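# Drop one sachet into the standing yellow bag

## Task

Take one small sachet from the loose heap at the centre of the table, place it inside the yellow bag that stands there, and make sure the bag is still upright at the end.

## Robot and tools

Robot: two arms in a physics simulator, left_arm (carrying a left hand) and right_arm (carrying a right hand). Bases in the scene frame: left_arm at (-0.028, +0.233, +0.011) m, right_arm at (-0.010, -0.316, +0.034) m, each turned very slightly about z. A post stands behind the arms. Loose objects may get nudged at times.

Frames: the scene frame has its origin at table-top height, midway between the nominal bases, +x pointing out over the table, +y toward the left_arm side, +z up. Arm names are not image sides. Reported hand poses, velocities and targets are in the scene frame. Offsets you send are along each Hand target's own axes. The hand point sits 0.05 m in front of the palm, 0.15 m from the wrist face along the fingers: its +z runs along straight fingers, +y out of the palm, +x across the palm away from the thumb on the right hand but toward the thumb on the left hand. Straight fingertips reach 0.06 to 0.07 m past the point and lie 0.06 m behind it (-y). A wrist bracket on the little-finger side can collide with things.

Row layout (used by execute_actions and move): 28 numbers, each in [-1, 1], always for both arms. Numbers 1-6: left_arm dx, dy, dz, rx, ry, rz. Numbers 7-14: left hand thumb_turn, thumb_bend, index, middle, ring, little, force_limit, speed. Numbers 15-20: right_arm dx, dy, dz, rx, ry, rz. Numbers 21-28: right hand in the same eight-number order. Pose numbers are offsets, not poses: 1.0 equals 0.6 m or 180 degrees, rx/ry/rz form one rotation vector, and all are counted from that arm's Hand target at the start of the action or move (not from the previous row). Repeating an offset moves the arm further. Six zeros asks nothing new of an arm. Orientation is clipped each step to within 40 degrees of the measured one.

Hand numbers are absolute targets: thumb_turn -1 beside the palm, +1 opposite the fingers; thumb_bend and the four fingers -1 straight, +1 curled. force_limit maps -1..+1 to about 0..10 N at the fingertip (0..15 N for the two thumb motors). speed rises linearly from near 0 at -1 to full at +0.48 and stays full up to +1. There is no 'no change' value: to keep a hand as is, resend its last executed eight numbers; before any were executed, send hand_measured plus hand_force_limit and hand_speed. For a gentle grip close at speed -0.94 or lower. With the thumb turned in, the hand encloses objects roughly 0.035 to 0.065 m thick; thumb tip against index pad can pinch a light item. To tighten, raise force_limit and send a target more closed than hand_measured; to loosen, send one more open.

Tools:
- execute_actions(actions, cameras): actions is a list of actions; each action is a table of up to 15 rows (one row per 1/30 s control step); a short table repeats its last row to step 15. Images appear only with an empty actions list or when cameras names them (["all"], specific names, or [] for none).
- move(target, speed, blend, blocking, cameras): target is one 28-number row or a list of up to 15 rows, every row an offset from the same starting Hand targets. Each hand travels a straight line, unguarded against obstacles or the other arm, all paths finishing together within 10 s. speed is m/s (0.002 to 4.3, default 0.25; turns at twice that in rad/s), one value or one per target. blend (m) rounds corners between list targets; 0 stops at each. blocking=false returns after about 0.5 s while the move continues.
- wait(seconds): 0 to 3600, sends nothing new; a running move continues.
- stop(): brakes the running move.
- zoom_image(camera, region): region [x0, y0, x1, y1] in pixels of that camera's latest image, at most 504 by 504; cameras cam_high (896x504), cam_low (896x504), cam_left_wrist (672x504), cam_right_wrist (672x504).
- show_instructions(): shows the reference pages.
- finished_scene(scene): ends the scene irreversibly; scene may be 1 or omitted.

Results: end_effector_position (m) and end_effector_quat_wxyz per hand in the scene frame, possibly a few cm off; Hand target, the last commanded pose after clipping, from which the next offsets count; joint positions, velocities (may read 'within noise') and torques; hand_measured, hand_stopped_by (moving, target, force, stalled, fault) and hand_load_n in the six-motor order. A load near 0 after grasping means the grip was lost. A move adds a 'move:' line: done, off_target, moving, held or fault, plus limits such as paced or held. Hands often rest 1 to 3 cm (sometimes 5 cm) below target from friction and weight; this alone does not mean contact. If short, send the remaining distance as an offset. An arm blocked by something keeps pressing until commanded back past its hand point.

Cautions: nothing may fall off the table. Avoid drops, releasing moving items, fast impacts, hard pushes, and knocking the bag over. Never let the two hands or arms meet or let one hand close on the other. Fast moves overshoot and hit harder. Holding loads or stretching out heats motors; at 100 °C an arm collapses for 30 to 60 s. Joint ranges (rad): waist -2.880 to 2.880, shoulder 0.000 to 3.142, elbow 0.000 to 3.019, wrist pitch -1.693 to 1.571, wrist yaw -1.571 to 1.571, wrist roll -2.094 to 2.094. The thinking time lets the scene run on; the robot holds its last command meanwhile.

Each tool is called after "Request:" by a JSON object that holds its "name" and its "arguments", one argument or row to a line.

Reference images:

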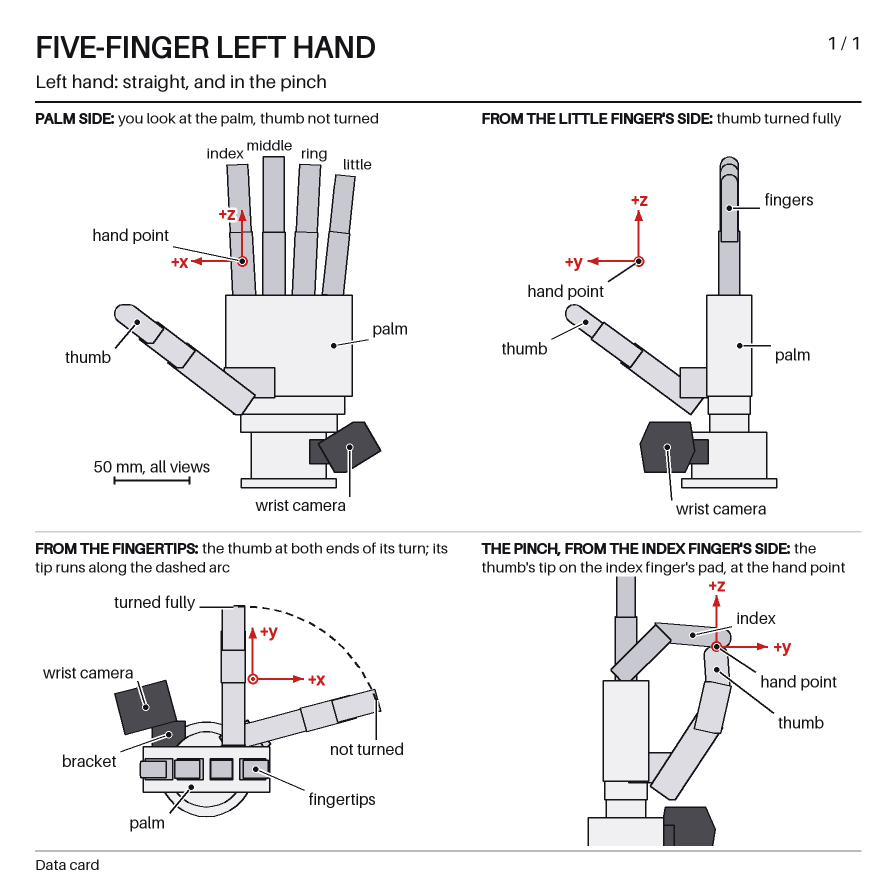

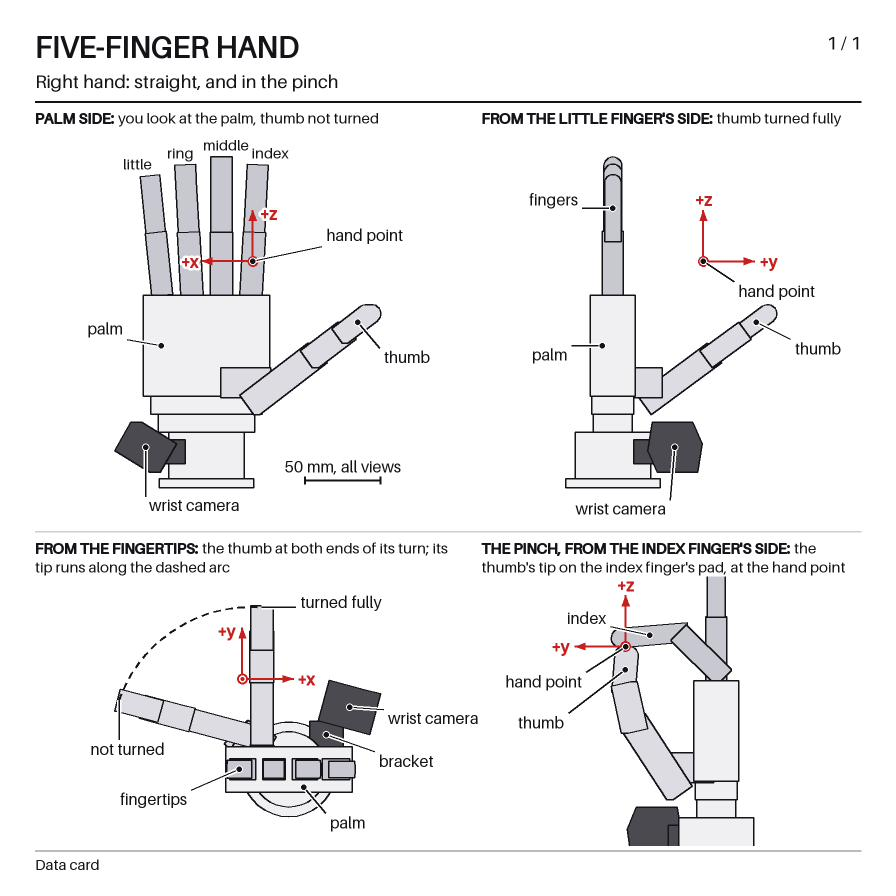

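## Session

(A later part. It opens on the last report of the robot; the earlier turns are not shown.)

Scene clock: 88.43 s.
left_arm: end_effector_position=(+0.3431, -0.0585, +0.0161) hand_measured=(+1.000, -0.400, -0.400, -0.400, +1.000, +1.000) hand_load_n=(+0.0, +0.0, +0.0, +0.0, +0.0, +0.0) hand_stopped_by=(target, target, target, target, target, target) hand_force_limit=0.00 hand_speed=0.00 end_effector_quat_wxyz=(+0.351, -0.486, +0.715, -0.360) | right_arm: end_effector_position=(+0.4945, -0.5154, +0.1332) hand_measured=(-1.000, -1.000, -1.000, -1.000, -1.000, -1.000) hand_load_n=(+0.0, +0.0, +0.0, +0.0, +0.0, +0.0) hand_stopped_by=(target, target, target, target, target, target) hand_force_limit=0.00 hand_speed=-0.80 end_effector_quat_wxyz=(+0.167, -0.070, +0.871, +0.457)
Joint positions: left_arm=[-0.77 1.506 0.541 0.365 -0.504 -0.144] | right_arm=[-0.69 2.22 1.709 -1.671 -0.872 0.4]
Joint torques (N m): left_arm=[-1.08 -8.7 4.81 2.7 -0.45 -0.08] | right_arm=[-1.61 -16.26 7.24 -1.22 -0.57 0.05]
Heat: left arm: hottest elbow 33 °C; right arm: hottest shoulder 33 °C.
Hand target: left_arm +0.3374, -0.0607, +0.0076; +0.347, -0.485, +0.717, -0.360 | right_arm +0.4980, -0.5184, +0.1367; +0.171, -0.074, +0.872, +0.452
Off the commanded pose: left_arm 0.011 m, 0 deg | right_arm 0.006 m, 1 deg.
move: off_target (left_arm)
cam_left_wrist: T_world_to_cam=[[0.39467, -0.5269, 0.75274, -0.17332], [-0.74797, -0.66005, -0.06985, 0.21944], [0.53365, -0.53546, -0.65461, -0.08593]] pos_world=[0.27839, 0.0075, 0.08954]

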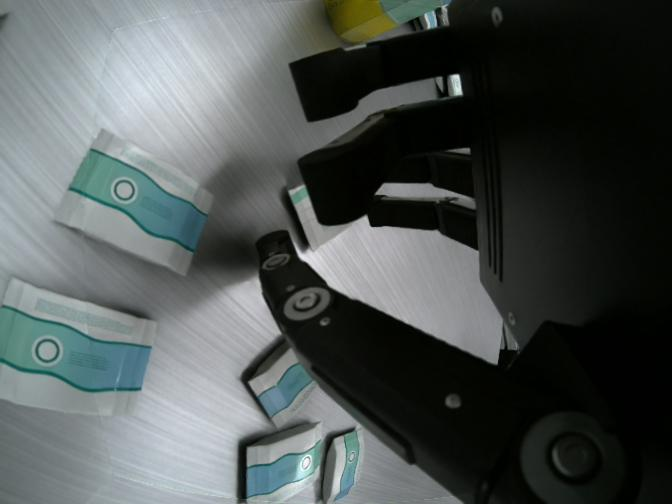

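Request:
{"name": "move", "arguments": {
  "target": [0,0,0,0,0,0,1,-0.4,0.1,0.1,1,1,-0.6,-0.93,0,0,0,0,0,0,-1,-1,-1,-1,-1,-1,0,-0.8],
  "cameras": ["cam_left_wrist","cam_high"]
}}

Request:
{"name": "zoom_image", "arguments": {
  "camera": "cam_left_wrist",
  "region": [180, 100, 430, 350]
}}

Scene clock: 96.17 s.
left_arm: end_effector_position=(+0.3457, -0.0599, +0.0193) hand_measured=(+1.000, -0.400, +0.100, -0.048, +1.000, +1.000) hand_load_n=(-1.5, +3.5, +1.5, +0.5, +0.0, +0.0) hand_stopped_by=(target, target, target, force, target, target) hand_force_limit=-0.60 hand_speed=-0.93 end_effector_quat_wxyz=(+0.354, -0.487, +0.709, -0.366) | right_arm: end_effector_position=(+0.4945, -0.5154, +0.1332) hand_measured=(-1.000, -1.000, -1.000, -1.000, -1.000, -1.000) hand_load_n=(+0.0, +0.0, +0.0, +0.0, +0.0, +0.0) hand_stopped_by=(target, target, target, target, target, target) hand_force_limit=0.00 hand_speed=-0.80 end_effector_quat_wxyz=(+0.167, -0.070, +0.871, +0.457)
Joint positions: left_arm=[-0.77 1.506 0.541 0.381 -0.509 -0.146] | right_arm=[-0.69 2.22 1.709 -1.671 -0.872 0.4]
Joint torques (N m): left_arm=[-0.91 -8.64 4.93 2.3 -0.27 -0.02] | right_arm=[-1.55 -16.38 7.24 -1.2 -0.57 0.05]
Heat: left arm: hottest elbow 32 °C; right arm: hottest shoulder 33 °C.
Hand target: left_arm +0.3374, -0.0607, +0.0076; +0.347, -0.485, +0.717, -0.360 | right_arm +0.4980, -0.5184, +0.1367; +0.171, -0.074, +0.872, +0.452
Off the commanded pose: left_arm 0.014 m, 1 deg | right_arm 0.006 m, 1 deg.
move: done
cam_left_wrist: T_world_to_cam=[[0.38787, -0.51636, 0.76349, -0.17468], [-0.74341, -0.66494, -0.07204, 0.21895], [0.54488, -0.53965, -0.64179, -0.09042]] pos_world=[0.27979, 0.00659, 0.09111]
Images, in order (width x height): cam_high 896x504, cam_left_wrist 672x504.

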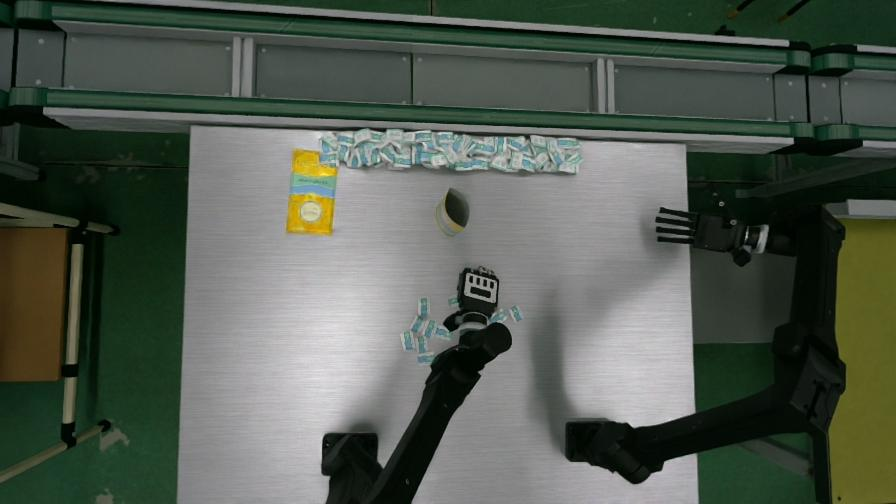

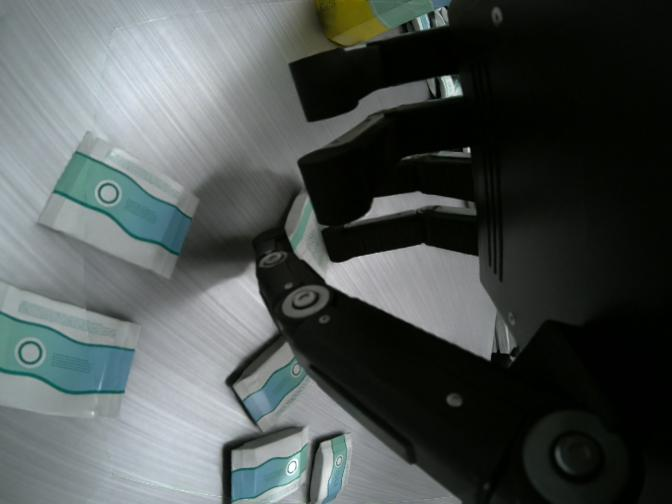

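Scaled by 2.016 from the camera's image (finer frame: 960x720).

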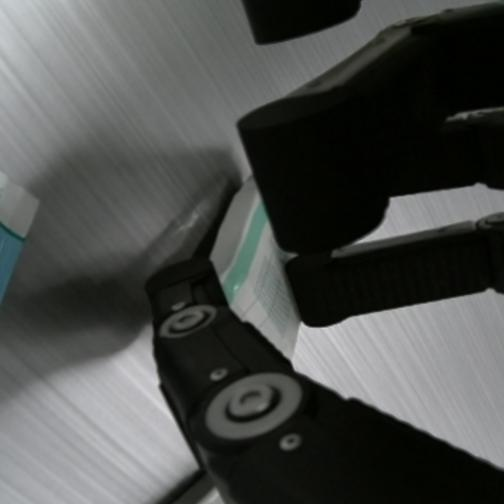

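Request:
{"name": "move", "arguments": {
  "target": [-0.0075,-0.0427,-0.025,0,0,0,1,-0.4,0.1,0.1,1,1,-0.6,-0.93,0,0,0,0,0,0,-1,-1,-1,-1,-1,-1,0,-0.8],
  "speed": 0.05,
  "cameras": ["cam_left_wrist","cam_high"]
}}

Request:
{"name": "zoom_image", "arguments": {
  "camera": "cam_left_wrist",
  "region": [180, 100, 430, 350]
}}

Scene clock: 99.77 s.
left_arm: end_effector_position=(+0.3379, -0.0522, +0.0320) hand_measured=(+1.000, -0.400, +0.100, -0.046, +1.000, +1.000) hand_load_n=(+0.0, +0.5, +0.0, +0.0, +0.0, +0.0) hand_stopped_by=(target, target, target, force, target, target) hand_force_limit=-0.60 hand_speed=-0.93 end_effector_quat_wxyz=(+0.351, -0.487, +0.717, -0.354) | right_arm: end_effector_position=(+0.4945, -0.5154, +0.1332) hand_measured=(-1.000, -1.000, -1.000, -1.000, -1.000, -1.000) hand_load_n=(+0.0, -0.5, +0.0, +0.0, +0.0, +0.0) hand_stopped_by=(target, target, target, target, target, target) hand_force_limit=0.00 hand_speed=-0.80 end_effector_quat_wxyz=(+0.167, -0.070, +0.871, +0.457)
Joint positions: left_arm=[-0.77 1.436 0.541 0.282 -0.509 -0.146] | right_arm=[-0.69 2.22 1.709 -1.671 -0.872 0.4]
Joint torques (N m): left_arm=[-1.26 -9.76 6.91 1.46 -0.23 -0.02] | right_arm=[-1.55 -16.32 7.24 -1.21 -0.57 0.05]
Heat: left arm: hottest elbow 32 °C; right arm: hottest shoulder 33 °C.
Hand target: left_arm +0.3373, -0.0608, +0.0375; +0.347, -0.485, +0.718, -0.360 | right_arm +0.4980, -0.5184, +0.1367; +0.171, -0.074, +0.872, +0.452
Off the commanded pose: left_arm 0.010 m, 1 deg | right_arm 0.006 m, 1 deg.
move: done
cam_left_wrist: T_world_to_cam=[[0.40303, -0.53212, 0.74459, -0.18272], [-0.74516, -0.66315, -0.07058, 0.21973], [0.53133, -0.52639, -0.66378, -0.06779]] pos_world=[0.27339, 0.0128, 0.10656]
Images, in order (width x height): cam_high 896x504, cam_left_wrist 672x504.

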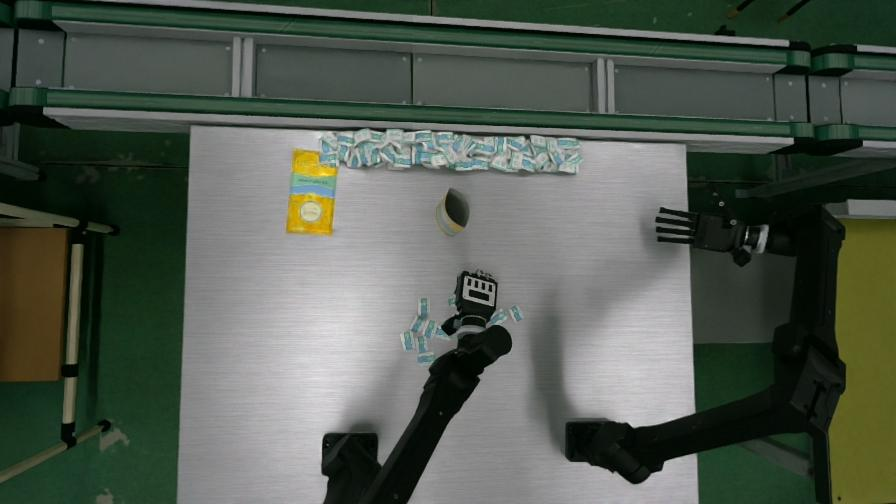

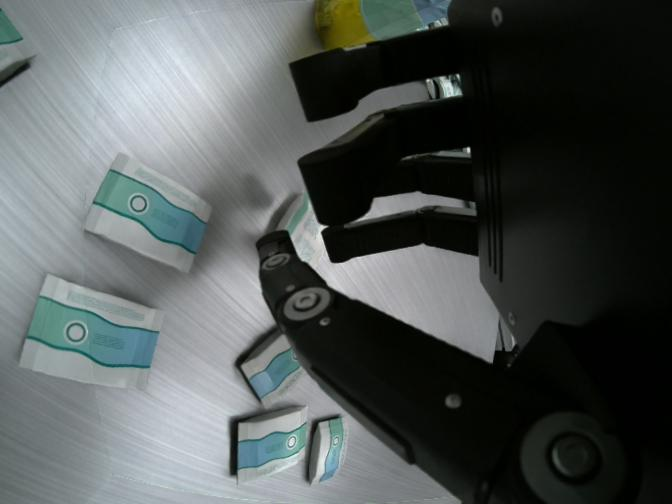

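Scaled by 2.016 from the camera's image (finer frame: 960x720).

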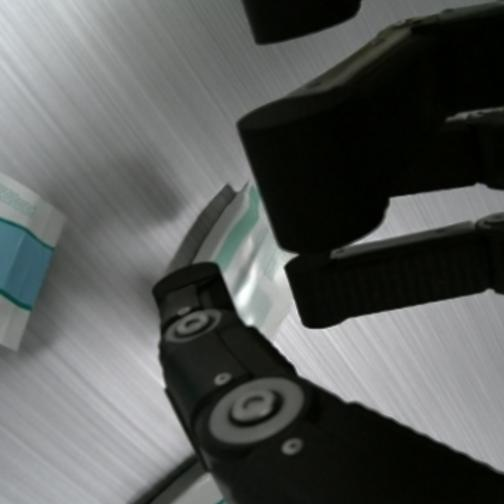

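Request:
{"name": "move", "arguments": {
  "target": [0,0,0,0,0,0,1,-0.4,0.2,0.15,1,1,-0.7,-0.93,0,0,0,0,0,0,-1,-1,-1,-1,-1,-1,0,-0.8],
  "speed": 0.05,
  "cameras": ["cam_left_wrist"]
}}

Request:
{"name": "zoom_image", "arguments": {
  "camera": "cam_left_wrist",
  "region": [180, 100, 430, 350]
}}

Scene clock: 102.23 s.
left_arm: end_effector_position=(+0.3378, -0.0521, +0.0319) hand_measured=(+1.000, -0.400, +0.200, +0.150, +1.000, +1.000) hand_load_n=(+0.0, +0.0, +0.0, +0.0, +0.0, +0.0) hand_stopped_by=(target, target, target, target, target, target) hand_force_limit=-0.70 hand_speed=-0.93 end_effector_quat_wxyz=(+0.351, -0.487, +0.717, -0.354) | right_arm: end_effector_position=(+0.4945, -0.5154, +0.1332) hand_measured=(-1.000, -1.000, -1.000, -1.000, -1.000, -1.000) hand_load_n=(+0.0, +0.0, +0.0, +0.0, +0.0, +0.0) hand_stopped_by=(target, target, target, target, target, target) hand_force_limit=0.00 hand_speed=-0.80 end_effector_quat_wxyz=(+0.167, -0.070, +0.871, +0.457)
Joint positions: left_arm=[-0.77 1.436 0.541 0.281 -0.509 -0.146] | right_arm=[-0.69 2.22 1.709 -1.671 -0.872 0.4]
Joint torques (N m): left_arm=[-1.26 -10.05 6.83 1.59 -0.2 -0.06] | right_arm=[-1.61 -16.32 7.24 -1.22 -0.56 0.05]
Heat: left arm: hottest elbow 32 °C; right arm: hottest shoulder 33 °C.
Hand target: left_arm +0.3373, -0.0607, +0.0375; +0.347, -0.485, +0.718, -0.360 | right_arm +0.4980, -0.5184, +0.1367; +0.171, -0.074, +0.872, +0.452
Off the commanded pose: left_arm 0.010 m, 1 deg | right_arm 0.006 m, 1 deg.
move: done
cam_left_wrist: T_world_to_cam=[[0.40326, -0.53229, 0.74435, -0.18275], [-0.74512, -0.66319, -0.07057, 0.21971], [0.5312, -0.52617, -0.66405, -0.06773]] pos_world=[0.27339, 0.0128, 0.10656]

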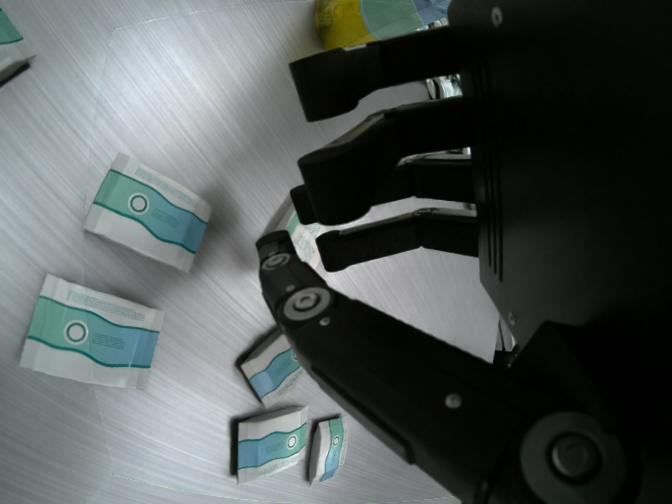

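Scaled by 2.016 from the camera's image (finer frame: 960x720).

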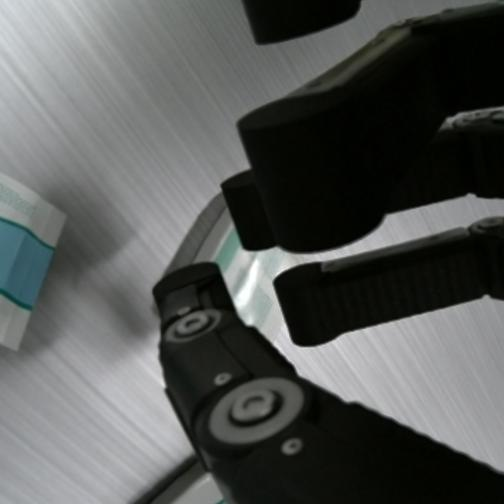

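Request:
{"name": "move", "arguments": {
  "target": [
    [0,0,0,0,0,0,1,-0.4,-0.4,-0.4,1,1,-0.6,0,0,0,0,0,0,0,-1,-1,-1,-1,-1,-1,0,-0.8],
    [-0.0125,-0.071,-0.0417,0,0,0,1,-0.4,-0.4,-0.4,1,1,-0.6,0,0,0,0,0,0,0,-1,-1,-1,-1,-1,-1,0,-0.8]
  ],
  "speed": 0.1,
  "cameras": ["cam_left_wrist","cam_high"]
}}

Request:
{"name": "zoom_image", "arguments": {
  "camera": "cam_left_wrist",
  "region": [150, 100, 400, 350]
}}

Scene clock: 105.30 s.
left_arm: end_effector_position=(+0.3306, -0.0448, +0.0713) hand_measured=(+1.000, -0.400, -0.400, -0.400, +1.000, +1.000) hand_load_n=(+0.5, +0.0, +0.0, -0.5, +0.0, +0.0) hand_stopped_by=(target, target, target, target, target, target) hand_force_limit=-0.60 hand_speed=0.00 end_effector_quat_wxyz=(+0.350, -0.487, +0.722, -0.345) | right_arm: end_effector_position=(+0.4945, -0.5154, +0.1332) hand_measured=(-1.000, -1.000, -1.000, -1.000, -1.000, -1.000) hand_load_n=(+0.0, +0.0, +0.0, +0.0, +0.0, +0.0) hand_stopped_by=(target, target, target, target, target, target) hand_force_limit=0.00 hand_speed=-0.80 end_effector_quat_wxyz=(+0.167, -0.070, +0.871, +0.457)
Joint positions: left_arm=[-0.77 1.298 0.573 0.091 -0.509 -0.146] | right_arm=[-0.69 2.22 1.709 -1.671 -0.872 0.4]
Joint torques (N m): left_arm=[-1.55 -9.11 9.85 1.36 -0.24 -0.1] | right_arm=[-1.55 -16.26 7.24 -1.21 -0.57 0.05]
Heat: left arm: hottest elbow 32 °C; right arm: hottest shoulder 33 °C.
Hand target: left_arm +0.3373, -0.0606, +0.0874; +0.347, -0.485, +0.718, -0.360 | right_arm +0.4980, -0.5184, +0.1367; +0.171, -0.074, +0.872, +0.452
Off the commanded pose: left_arm 0.024 m, 2 deg | right_arm 0.006 m, 1 deg.
move: off_target (left_arm)
cam_left_wrist: T_world_to_cam=[[0.4141, -0.54335, 0.73027, -0.20829], [-0.74622, -0.66206, -0.06945, 0.2223], [0.52122, -0.51618, -0.67962, -0.02907]] pos_world=[0.26729, 0.019, 0.14779]
Images, in order (width x height): cam_high 896x504, cam_left_wrist 672x504.

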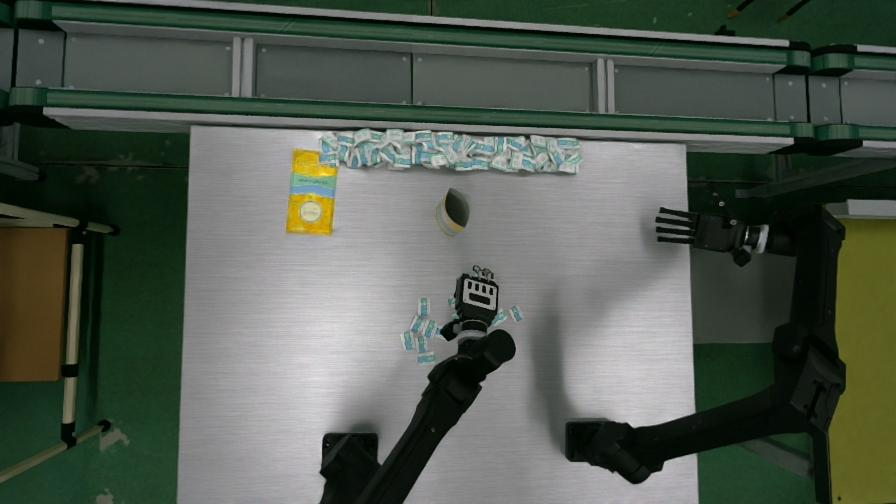

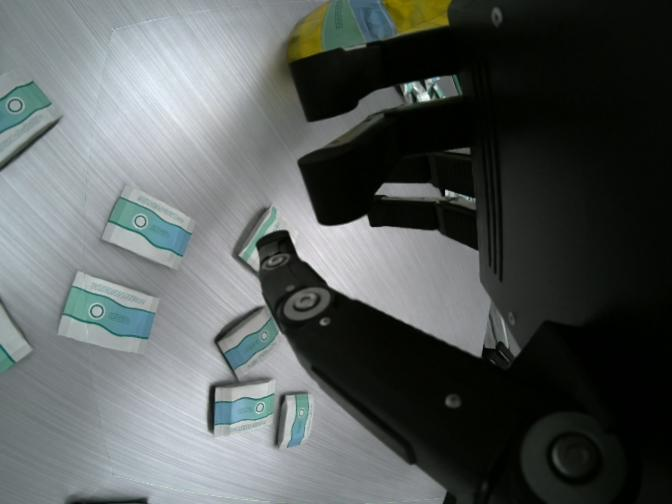

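Scaled by 2.016 from the camera's image (finer frame: 960x720).

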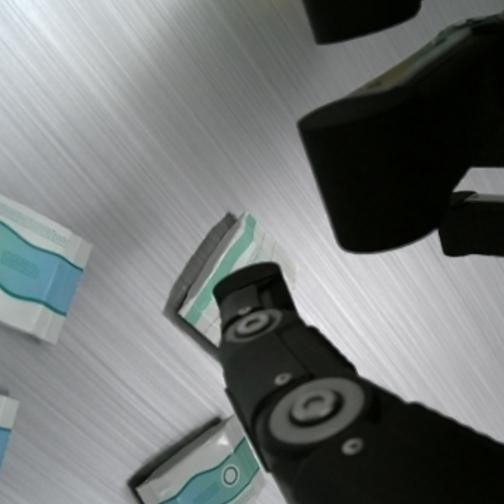

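Request:
{"name": "move", "arguments": {
  "target": [-0.0125,-0.071,-0.0417,0,0,0,1,-0.4,-0.4,-0.4,1,1,-0.6,0,0,0,0,0,0,0,-1,-1,-1,-1,-1,-1,0,-0.8],
  "speed": 0.1,
  "cameras": ["cam_left_wrist"]
}}

Request:
{"name": "zoom_image", "arguments": {
  "camera": "cam_left_wrist",
  "region": [150, 150, 350, 350]
}}

Scene clock: 107.73 s.
left_arm: end_effector_position=(+0.3310, -0.0452, +0.1181) hand_measured=(+1.000, -0.400, -0.400, -0.400, +1.000, +1.000) hand_load_n=(+0.0, +0.0, +0.0, +0.0, +0.0, +0.0) hand_stopped_by=(target, target, target, target, target, target) hand_force_limit=-0.60 hand_speed=0.00 end_effector_quat_wxyz=(+0.349, -0.487, +0.723, -0.344) | right_arm: end_effector_position=(+0.4945, -0.5154, +0.1332) hand_measured=(-1.000, -1.000, -1.000, -1.000, -1.000, -1.000) hand_load_n=(+0.0, +0.0, +0.0, +0.0, +0.0, +0.0) hand_stopped_by=(target, target, target, target, target, target) hand_force_limit=0.00 hand_speed=-0.80 end_effector_quat_wxyz=(+0.167, -0.070, +0.871, +0.457)
Joint positions: left_arm=[-0.77 1.198 0.645 -0.085 -0.509 -0.146] | right_arm=[-0.69 2.22 1.709 -1.671 -0.872 0.4]
Joint torques (N m): left_arm=[-1.67 -8.12 10.65 1.24 -0.21 -0.03] | right_arm=[-1.55 -16.32 7.27 -1.21 -0.57 0.05]
Heat: left arm: hottest elbow 32 °C; right arm: hottest shoulder 33 °C.
Hand target: left_arm +0.3372, -0.0606, +0.1375; +0.347, -0.485, +0.717, -0.360 | right_arm +0.4980, -0.5184, +0.1367; +0.171, -0.074, +0.872, +0.452
Off the commanded pose: left_arm 0.025 m, 2 deg | right_arm 0.006 m, 1 deg.
move: off_target (left_arm)
cam_left_wrist: T_world_to_cam=[[0.41572, -0.54492, 0.72818, -0.24316], [-0.74632, -0.66197, -0.06929, 0.22561], [0.51979, -0.51465, -0.68188, 0.00323]] pos_world=[0.26779, 0.0185, 0.1949]

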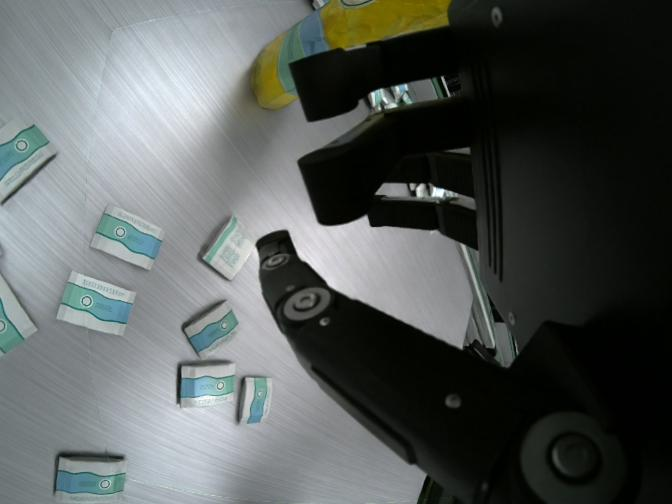

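Scaled by 2.520 from the camera's image (finer frame: 960x720).

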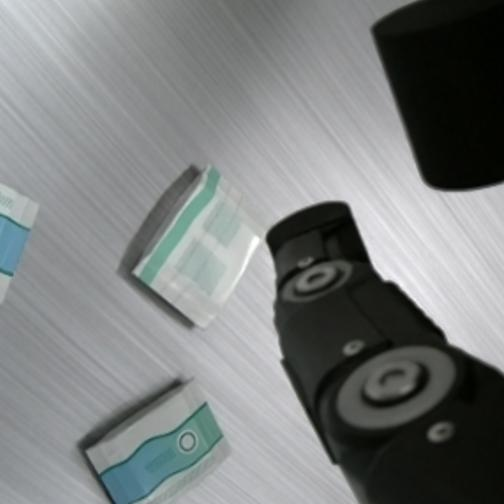

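Request:
{"name": "move", "arguments": {
  "target": [0.0363,0.1437,0.0758,-0.0083,-0.0474,-0.0278,1,-0.4,-0.4,-0.4,1,1,-0.6,0,0,0,0,0,0,0,-1,-1,-1,-1,-1,-1,0,-0.8],
  "speed": 0.1,
  "cameras": ["cam_left_wrist"]
}}

Request:
{"name": "zoom_image", "arguments": {
  "camera": "cam_left_wrist",
  "region": [180, 100, 430, 350]
}}

Scene clock: 115.87 s.
left_arm: end_effector_position=(+0.3353, -0.0630, +0.0456) hand_measured=(+1.000, -0.400, -0.400, -0.400, +1.000, +1.000) hand_load_n=(+0.0, +0.0, +0.0, +0.0, +0.0, +0.0) hand_stopped_by=(target, target, target, target, target, target) hand_force_limit=-0.60 hand_speed=0.00 end_effector_quat_wxyz=(+0.380, -0.546, +0.671, -0.327) | right_arm: end_effector_position=(+0.4945, -0.5154, +0.1332) hand_measured=(-1.000, -1.000, -1.000, -1.000, -1.000, -1.000) hand_load_n=(+0.0, +0.0, +0.0, +0.0, +0.0, +0.0) hand_stopped_by=(target, target, target, target, target, target) hand_force_limit=0.00 hand_speed=-0.80 end_effector_quat_wxyz=(+0.167, -0.070, +0.871, +0.457)
Joint positions: left_arm=[-0.852 1.438 0.617 0.108 -0.706 -0.335] | right_arm=[-0.69 2.22 1.709 -1.671 -0.872 0.4]
Joint torques (N m): left_arm=[-1.61 -8.7 5.91 2.39 -0.56 -0.05] | right_arm=[-1.55 -16.32 7.24 -1.22 -0.57 0.05]
Heat: left arm: hottest elbow 33 °C; right arm: hottest shoulder 33 °C.
Hand target: left_arm +0.3309, -0.0660, +0.0378; +0.377, -0.545, +0.673, -0.328 | right_arm +0.4980, -0.5184, +0.1367; +0.171, -0.074, +0.872, +0.452
Off the commanded pose: left_arm 0.009 m, 0 deg | right_arm 0.006 m, 1 deg.
move: done
cam_left_wrist: T_world_to_cam=[[0.4826, -0.45121, 0.75067, -0.2194], [-0.62287, -0.77936, -0.06801, 0.16315], [0.61573, -0.43475, -0.65717, -0.0859]] pos_world=[0.2604, -0.00918, 0.11935]

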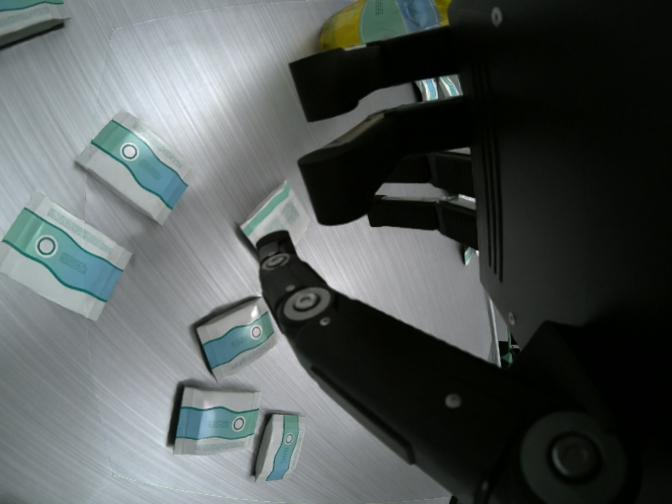

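Scaled by 2.016 from the camera's image (finer frame: 960x720).

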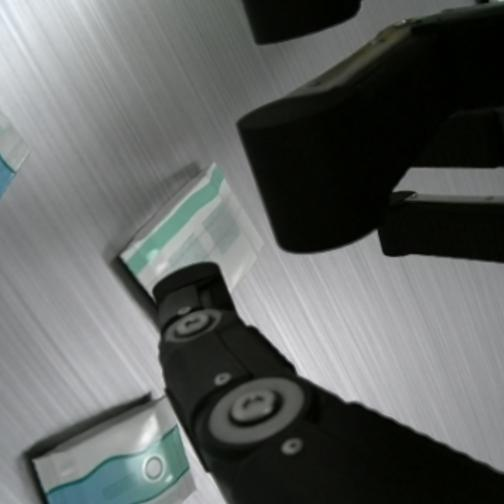

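Request:
{"name": "move", "arguments": {
  "target": [0.0108,0.0332,0.0202,0,0,0,1,-0.4,-0.4,-0.4,1,1,-0.6,0,0,0,0,0,0,0,-1,-1,-1,-1,-1,-1,0,-0.8],
  "speed": 0.06,
  "cameras": ["cam_left_wrist"]
}}

Request:
{"name": "zoom_image", "arguments": {
  "camera": "cam_left_wrist",
  "region": [180, 100, 430, 350]
}}

Scene clock: 124.07 s.
left_arm: end_effector_position=(+0.3362, -0.0665, +0.0221) hand_measured=(+1.000, -0.400, -0.400, -0.400, +1.000, +1.000) hand_load_n=(+0.0, +0.0, +0.0, +0.0, +0.0, +0.0) hand_stopped_by=(target, target, target, target, target, target) hand_force_limit=-0.60 hand_speed=0.00 end_effector_quat_wxyz=(+0.380, -0.547, +0.670, -0.328) | right_arm: end_effector_position=(+0.4945, -0.5154, +0.1332) hand_measured=(-1.000, -1.000, -1.000, -1.000, -1.000, -1.000) hand_load_n=(+0.0, -0.5, +0.0, +0.0, +0.0, +0.0) hand_stopped_by=(target, target, target, target, target, target) hand_force_limit=0.00 hand_speed=-0.80 end_effector_quat_wxyz=(+0.167, -0.070, +0.871, +0.457)
Joint positions: left_arm=[-0.857 1.511 0.604 0.192 -0.71 -0.341] | right_arm=[-0.69 2.22 1.709 -1.671 -0.872 0.4]
Joint torques (N m): left_arm=[-0.91 -8.53 5.09 2.54 -0.52 -0.09] | right_arm=[-1.61 -16.32 7.24 -1.21 -0.57 0.05]
Heat: left arm: hottest elbow 33 °C; right arm: hottest shoulder 34 °C.
Hand target: left_arm +0.3311, -0.0689, +0.0139; +0.378, -0.546, +0.672, -0.328 | right_arm +0.4980, -0.5184, +0.1367; +0.171, -0.074, +0.872, +0.452
Off the commanded pose: left_arm 0.010 m, 0 deg | right_arm 0.006 m, 1 deg.
move: done
cam_left_wrist: T_world_to_cam=[[0.48241, -0.4493, 0.75194, -0.20362], [-0.62181, -0.78027, -0.0673, 0.15895], [0.61695, -0.4351, -0.65579, -0.10394]] pos_world=[0.2612, -0.01269, 0.09564]

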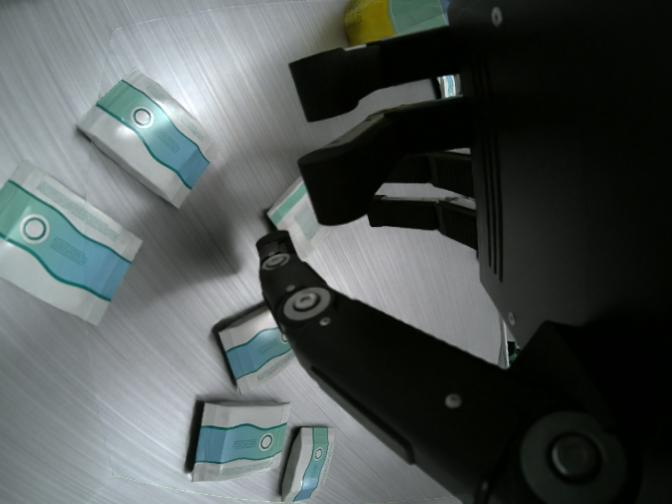

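Scaled by 2.016 from the camera's image (finer frame: 960x720).

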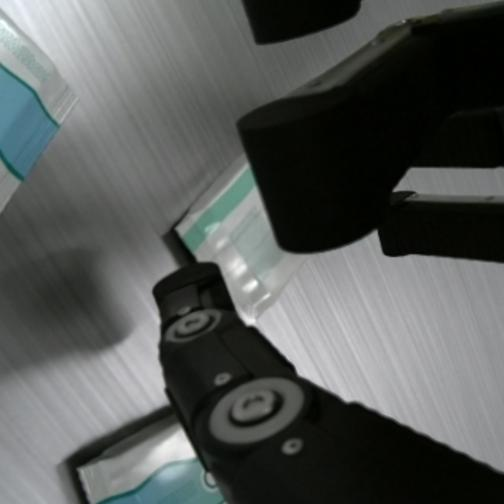

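Request:
{"name": "move", "arguments": {
  "target": [0.002,0.0114,0.0067,0,0,0,1,-0.4,-0.4,-0.4,1,1,-0.6,0,0,0,0,0,0,0,-1,-1,-1,-1,-1,-1,0,-0.8],
  "speed": 0.05
}}

Request:
{"name": "move", "arguments": {
  "target": [0.001,0.0057,0.0033,0,0,0,1,-0.4,-0.4,-0.4,1,1,-0.6,0,0,0,0,0,0,0,-1,-1,-1,-1,-1,-1,0,-0.8],
  "speed": 0.05,
  "cameras": ["cam_left_wrist"]
}}

Request:
{"name": "zoom_image", "arguments": {
  "camera": "cam_left_wrist",
  "region": [180, 100, 430, 350]
}}

Scene clock: 126.43 s.
left_arm: end_effector_position=(+0.3367, -0.0672, +0.0152) hand_measured=(+1.000, -0.400, -0.400, -0.400, +1.000, +1.000) hand_load_n=(+0.0, +0.0, +0.0, +0.0, +0.0, +0.0) hand_stopped_by=(target, target, target, target, target, target) hand_force_limit=-0.60 hand_speed=0.00 end_effector_quat_wxyz=(+0.380, -0.547, +0.670, -0.329) | right_arm: end_effector_position=(+0.4945, -0.5154, +0.1332) hand_measured=(-1.000, -1.000, -1.000, -1.000, -1.000, -1.000) hand_load_n=(+0.0, +0.0, +0.0, +0.0, +0.0, +0.0) hand_stopped_by=(target, target, target, target, target, target) hand_force_limit=0.00 hand_speed=-0.80 end_effector_quat_wxyz=(+0.167, -0.070, +0.871, +0.457)
Joint positions: left_arm=[-0.857 1.533 0.6 0.222 -0.71 -0.341] | right_arm=[-0.69 2.22 1.709 -1.671 -0.872 0.4]
Joint torques (N m): left_arm=[-1.38 -9.11 4.97 2.58 -0.53 -0.06] | right_arm=[-1.61 -16.32 7.25 -1.2 -0.56 0.05]
Heat: left arm: hottest elbow 33 °C; right arm: hottest shoulder 34 °C.
Hand target: left_arm +0.3310, -0.0688, +0.0058; +0.377, -0.546, +0.673, -0.328 | right_arm +0.4980, -0.5184, +0.1367; +0.171, -0.074, +0.872, +0.452
Off the commanded pose: left_arm 0.011 m, 0 deg | right_arm 0.006 m, 1 deg.
move: off_target (left_arm)

Scene clock: 127.00 s.
left_arm: end_effector_position=(+0.3376, -0.0685, +0.0128) hand_measured=(+1.000, -0.400, -0.400, -0.400, +1.000, +1.000) hand_load_n=(+0.0, +0.0, +0.0, +0.0, +0.0, +0.0) hand_stopped_by=(target, target, target, target, target, target) hand_force_limit=-0.60 hand_speed=0.00 end_effector_quat_wxyz=(+0.380, -0.547, +0.669, -0.331) | right_arm: end_effector_position=(+0.4945, -0.5154, +0.1332) hand_measured=(-1.000, -1.000, -1.000, -1.000, -1.000, -1.000) hand_load_n=(+0.0, +0.0, +0.0, +0.0, +0.0, +0.5) hand_stopped_by=(target, target, target, target, target, target) hand_force_limit=0.00 hand_speed=-0.80 end_effector_quat_wxyz=(+0.167, -0.070, +0.871, +0.457)
Joint positions: left_arm=[-0.857 1.544 0.6 0.237 -0.711 -0.341] | right_arm=[-0.69 2.22 1.709 -1.671 -0.872 0.4]
Joint torques (N m): left_arm=[-0.62 -8.35 4.64 2.44 -0.47 -0.07] | right_arm=[-1.49 -16.38 7.24 -1.21 -0.57 0.05]
Heat: left arm: hottest elbow 33 °C; right arm: hottest shoulder 34 °C.
Hand target: left_arm +0.3309, -0.0689, +0.0018; +0.377, -0.545, +0.673, -0.328 | right_arm +0.4980, -0.5184, +0.1367; +0.171, -0.074, +0.872, +0.452
Off the commanded pose: left_arm 0.013 m, 1 deg | right_arm 0.006 m, 1 deg.
move: off_target (left_arm)
cam_left_wrist: T_world_to_cam=[[0.47914, -0.44569, 0.75616, -0.19687], [-0.62153, -0.78058, -0.06625, 0.15755], [0.61977, -0.43823, -0.65102, -0.11301]] pos_world=[0.2623, -0.01429, 0.08573]

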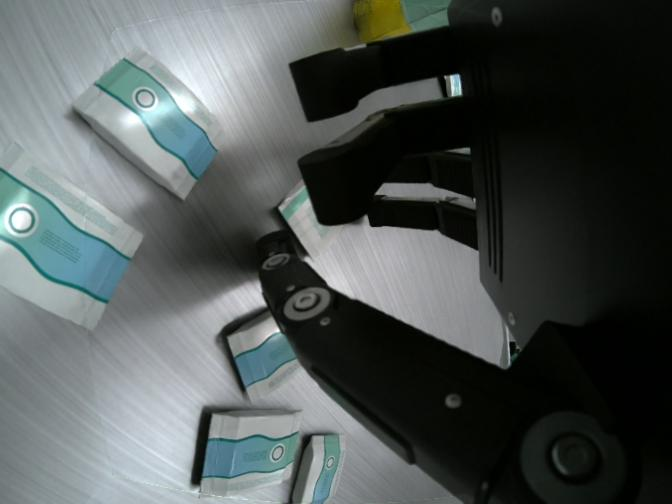

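Scaled by 2.016 from the camera's image (finer frame: 960x720).

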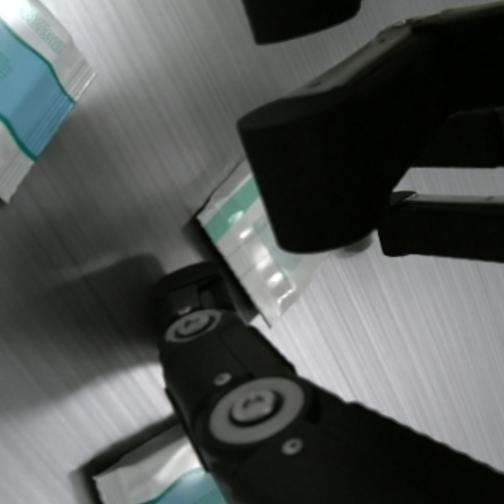

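Request:
{"name": "move", "arguments": {
  "target": [0.001,0.0043,0.0025,0,0,0,1,-0.4,-0.4,-0.4,1,1,-0.6,0,0,0,0,0,0,0,-1,-1,-1,-1,-1,-1,0,-0.8],
  "speed": 0.05
}}

Request:
{"name": "move", "arguments": {
  "target": [0,0,0,0,0,0,1,-0.4,-0.18,-0.18,1,1,-0.7,-0.93,0,0,0,0,0,0,-1,-1,-1,-1,-1,-1,0,-0.8],
  "cameras": ["cam_left_wrist"]
}}

Request:
{"name": "zoom_image", "arguments": {
  "camera": "cam_left_wrist",
  "region": [180, 100, 430, 350]
}}

Scene clock: 129.50 s.
left_arm: end_effector_position=(+0.3386, -0.0698, +0.0122) hand_measured=(+1.000, -0.400, -0.400, -0.400, +1.000, +1.000) hand_load_n=(+0.0, +0.0, +0.0, +0.0, +0.0, +0.0) hand_stopped_by=(target, target, target, target, target, target) hand_force_limit=-0.60 hand_speed=0.00 end_effector_quat_wxyz=(+0.380, -0.547, +0.667, -0.334) | right_arm: end_effector_position=(+0.4945, -0.5154, +0.1332) hand_measured=(-1.000, -1.000, -1.000, -1.000, -1.000, -1.000) hand_load_n=(+0.0, +0.0, +0.0, +0.0, +0.0, +0.5) hand_stopped_by=(target, target, target, target, target, target) hand_force_limit=0.00 hand_speed=-0.80 end_effector_quat_wxyz=(+0.167, -0.070, +0.871, +0.457)
Joint positions: left_arm=[-0.858 1.55 0.6 0.248 -0.712 -0.341] | right_arm=[-0.69 2.22 1.709 -1.671 -0.872 0.4]
Joint torques (N m): left_arm=[-1.32 -8.76 4.49 2.5 -0.5 -0.03] | right_arm=[-1.55 -16.32 7.23 -1.2 -0.57 0.04]
Heat: left arm: hottest elbow 32 °C; right arm: hottest shoulder 34 °C.
Hand target: left_arm +0.3309, -0.0690, -0.0013; +0.377, -0.546, +0.673, -0.328 | right_arm +0.4980, -0.5184, +0.1367; +0.171, -0.074, +0.872, +0.452
Off the commanded pose: left_arm 0.016 m, 1 deg | right_arm 0.006 m, 1 deg.
move: off_target (left_arm)

Scene clock: 130.87 s.
left_arm: end_effector_position=(+0.3401, -0.0707, +0.0140) hand_measured=(+1.000, -0.400, -0.180, -0.264, +1.000, +1.000) hand_load_n=(+0.0, +0.0, +0.0, +1.0, +0.0, +0.0) hand_stopped_by=(target, target, target, force, target, target) hand_force_limit=-0.70 hand_speed=-0.93 end_effector_quat_wxyz=(+0.381, -0.548, +0.664, -0.337) | right_arm: end_effector_position=(+0.4945, -0.5154, +0.1332) hand_measured=(-1.000, -1.000, -1.000, -1.000, -1.000, -1.000) hand_load_n=(+0.0, +0.0, +0.0, +0.0, +0.0, +0.0) hand_stopped_by=(target, target, target, target, target, target) hand_force_limit=0.00 hand_speed=-0.80 end_effector_quat_wxyz=(+0.167, -0.070, +0.871, +0.457)
Joint positions: left_arm=[-0.858 1.55 0.6 0.258 -0.715 -0.342] | right_arm=[-0.69 2.22 1.709 -1.671 -0.872 0.4]
Joint torques (N m): left_arm=[-1.03 -8.76 4.53 2.14 -0.32 -0.03] | right_arm=[-1.61 -16.32 7.24 -1.18 -0.57 0.05]
Heat: left arm: hottest elbow 32 °C; right arm: hottest shoulder 34 °C.
Hand target: left_arm +0.3309, -0.0691, -0.0012; +0.377, -0.545, +0.673, -0.328 | right_arm +0.4980, -0.5184, +0.1367; +0.171, -0.074, +0.872, +0.452
Off the commanded pose: left_arm 0.018 m, 2 deg | right_arm 0.006 m, 1 deg.
move: done
cam_left_wrist: T_world_to_cam=[[0.47116, -0.43598, 0.76676, -0.19678], [-0.61833, -0.7832, -0.06537, 0.15612], [0.62903, -0.44331, -0.63859, -0.11836]] pos_world=[0.2637, -0.01599, 0.08551]

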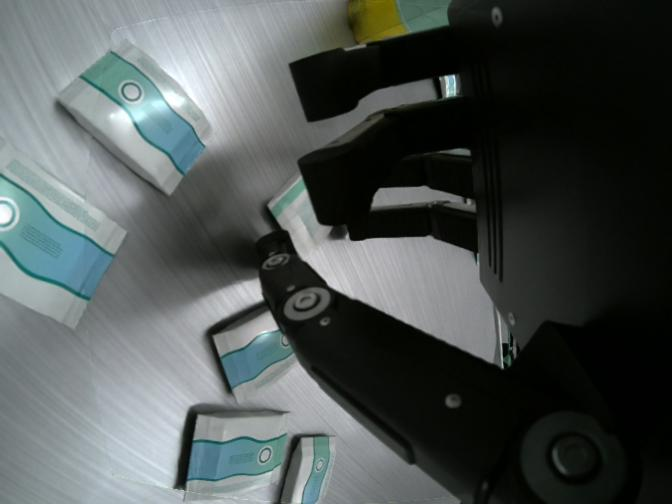

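Scaled by 2.016 from the camera's image (finer frame: 960x720).

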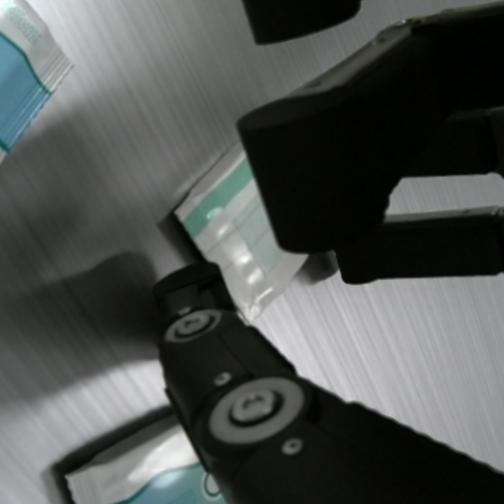

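Request:
{"name": "move", "arguments": {
  "target": [
    [0,0,0,0,0,0,1,-0.5,-0.4,-0.4,1,1,-0.6,-0.3,0,0,0,0,0,0,-1,-1,-1,-1,-1,-1,0,-0.8],
    [-0.0043,-0.0585,-0.016,-0.015,-0.056,0.0222,1,-0.5,-0.4,-0.4,1,1,-0.6,-0.3,0,0,0,0,0,0,-1,-1,-1,-1,-1,-1,0,-0.8]
  ],
  "speed": 0.08,
  "cameras": ["cam_left_wrist"]
}}

Request:
{"name": "zoom_image", "arguments": {
  "camera": "cam_left_wrist",
  "region": [180, 100, 430, 350]
}}

Scene clock: 140.40 s.
left_arm: end_effector_position=(+0.3344, -0.0569, +0.0253) hand_measured=(+1.000, -0.500, -0.400, -0.400, +1.000, +1.000) hand_load_n=(+0.5, +0.0, +0.0, +0.0, +0.0, +0.0) hand_stopped_by=(target, target, target, target, target, target) hand_force_limit=-0.60 hand_speed=-0.30 end_effector_quat_wxyz=(+0.435, -0.556, +0.666, -0.239) | right_arm: end_effector_position=(+0.4945, -0.5154, +0.1332) hand_measured=(-1.000, -1.000, -1.000, -1.000, -1.000, -1.000) hand_load_n=(+0.0, +0.0, +0.0, +0.0, +0.0, +0.0) hand_stopped_by=(target, target, target, target, target, target) hand_force_limit=0.00 hand_speed=-0.80 end_effector_quat_wxyz=(+0.167, -0.070, +0.871, +0.457)
Joint positions: left_arm=[-0.907 1.551 0.726 -0.11 -0.889 -0.438] | right_arm=[-0.69 2.22 1.709 -1.671 -0.872 0.4]
Joint torques (N m): left_arm=[-1.44 -10.4 8.53 0.85 -0.67 -0.09] | right_arm=[-1.61 -16.32 7.23 -1.2 -0.57 0.04]
Heat: left arm: hottest elbow 32 °C; right arm: hottest shoulder 34 °C.
Hand target: left_arm +0.3400, -0.0729, +0.0339; +0.433, -0.557, +0.663, -0.249 | right_arm +0.4980, -0.5184, +0.1367; +0.171, -0.074, +0.872, +0.452
Off the commanded pose: left_arm 0.019 m, 1 deg | right_arm 0.006 m, 1 deg.
move: off_target (left_arm)
cam_left_wrist: T_world_to_cam=[[0.55869, -0.50675, 0.65656, -0.22718], [-0.52796, -0.82782, -0.18967, 0.13455], [0.63963, -0.24067, -0.73003, -0.09114]] pos_world=[0.25625, -0.02568, 0.10814]

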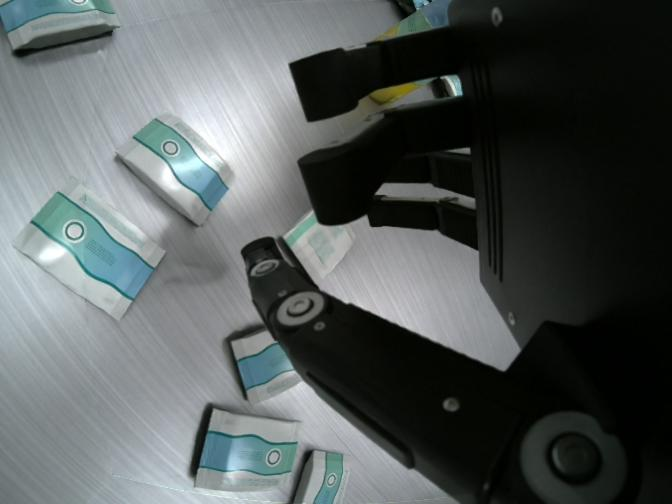

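Scaled by 2.016 from the camera's image (finer frame: 960x720).

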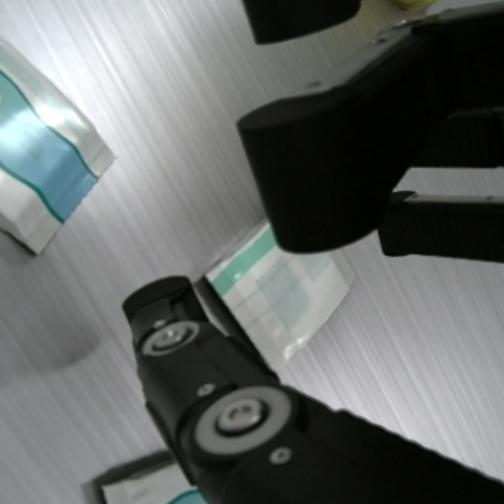

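Request:
{"name": "move", "arguments": {
  "target": [0.0094,0.0302,0.0185,0,0,0,1,-0.5,-0.4,-0.4,1,1,-0.6,-0.3,0,0,0,0,0,0,-1,-1,-1,-1,-1,-1,0,-0.8],
  "speed": 0.06,
  "cameras": ["cam_left_wrist"]
}}

Request:
{"name": "zoom_image", "arguments": {
  "camera": "cam_left_wrist",
  "region": [180, 100, 430, 350]
}}

Scene clock: 148.87 s.
left_arm: end_effector_position=(+0.3371, -0.0600, +0.0141) hand_measured=(+1.000, -0.500, -0.400, -0.400, +1.000, +1.000) hand_load_n=(+0.0, +0.5, +0.0, +0.0, +0.0, +0.0) hand_stopped_by=(target, target, target, target, target, target) hand_force_limit=-0.60 hand_speed=-0.30 end_effector_quat_wxyz=(+0.436, -0.557, +0.665, -0.241) | right_arm: end_effector_position=(+0.4945, -0.5154, +0.1332) hand_measured=(-1.000, -1.000, -1.000, -1.000, -1.000, -1.000) hand_load_n=(+0.0, +0.0, +0.0, +0.0, +0.0, +0.0) hand_stopped_by=(target, target, target, target, target, target) hand_force_limit=0.00 hand_speed=-0.80 end_effector_quat_wxyz=(+0.167, -0.070, +0.871, +0.457)
Joint positions: left_arm=[-0.908 1.588 0.726 -0.07 -0.892 -0.44] | right_arm=[-0.69 2.22 1.709 -1.671 -0.872 0.4]
Joint torques (N m): left_arm=[-1.49 -10.05 6.97 2.11 -0.48 -0.06] | right_arm=[-1.55 -16.38 7.23 -1.2 -0.57 0.05]
Heat: left arm: hottest elbow 32 °C; right arm: hottest shoulder 34 °C.
Hand target: left_arm +0.3401, -0.0721, +0.0120; +0.433, -0.557, +0.663, -0.250 | right_arm +0.4980, -0.5184, +0.1367; +0.171, -0.074, +0.872, +0.452
Off the commanded pose: left_arm 0.013 m, 1 deg | right_arm 0.006 m, 1 deg.
move: off_target (left_arm)
cam_left_wrist: T_world_to_cam=[[0.55699, -0.50383, 0.66024, -0.22225], [-0.52533, -0.82947, -0.18979, 0.13027], [0.64326, -0.24113, -0.72668, -0.10311]] pos_world=[0.25855, -0.02878, 0.09653]

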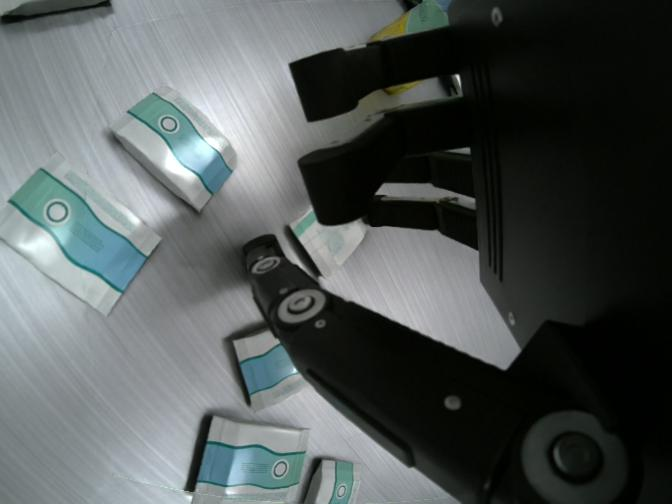

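Scaled by 2.016 from the camera's image (finer frame: 960x720).

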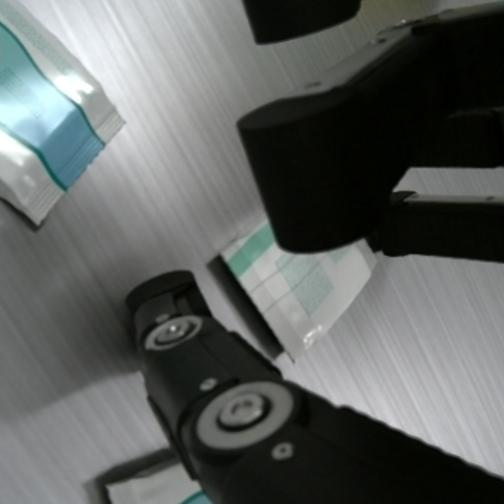

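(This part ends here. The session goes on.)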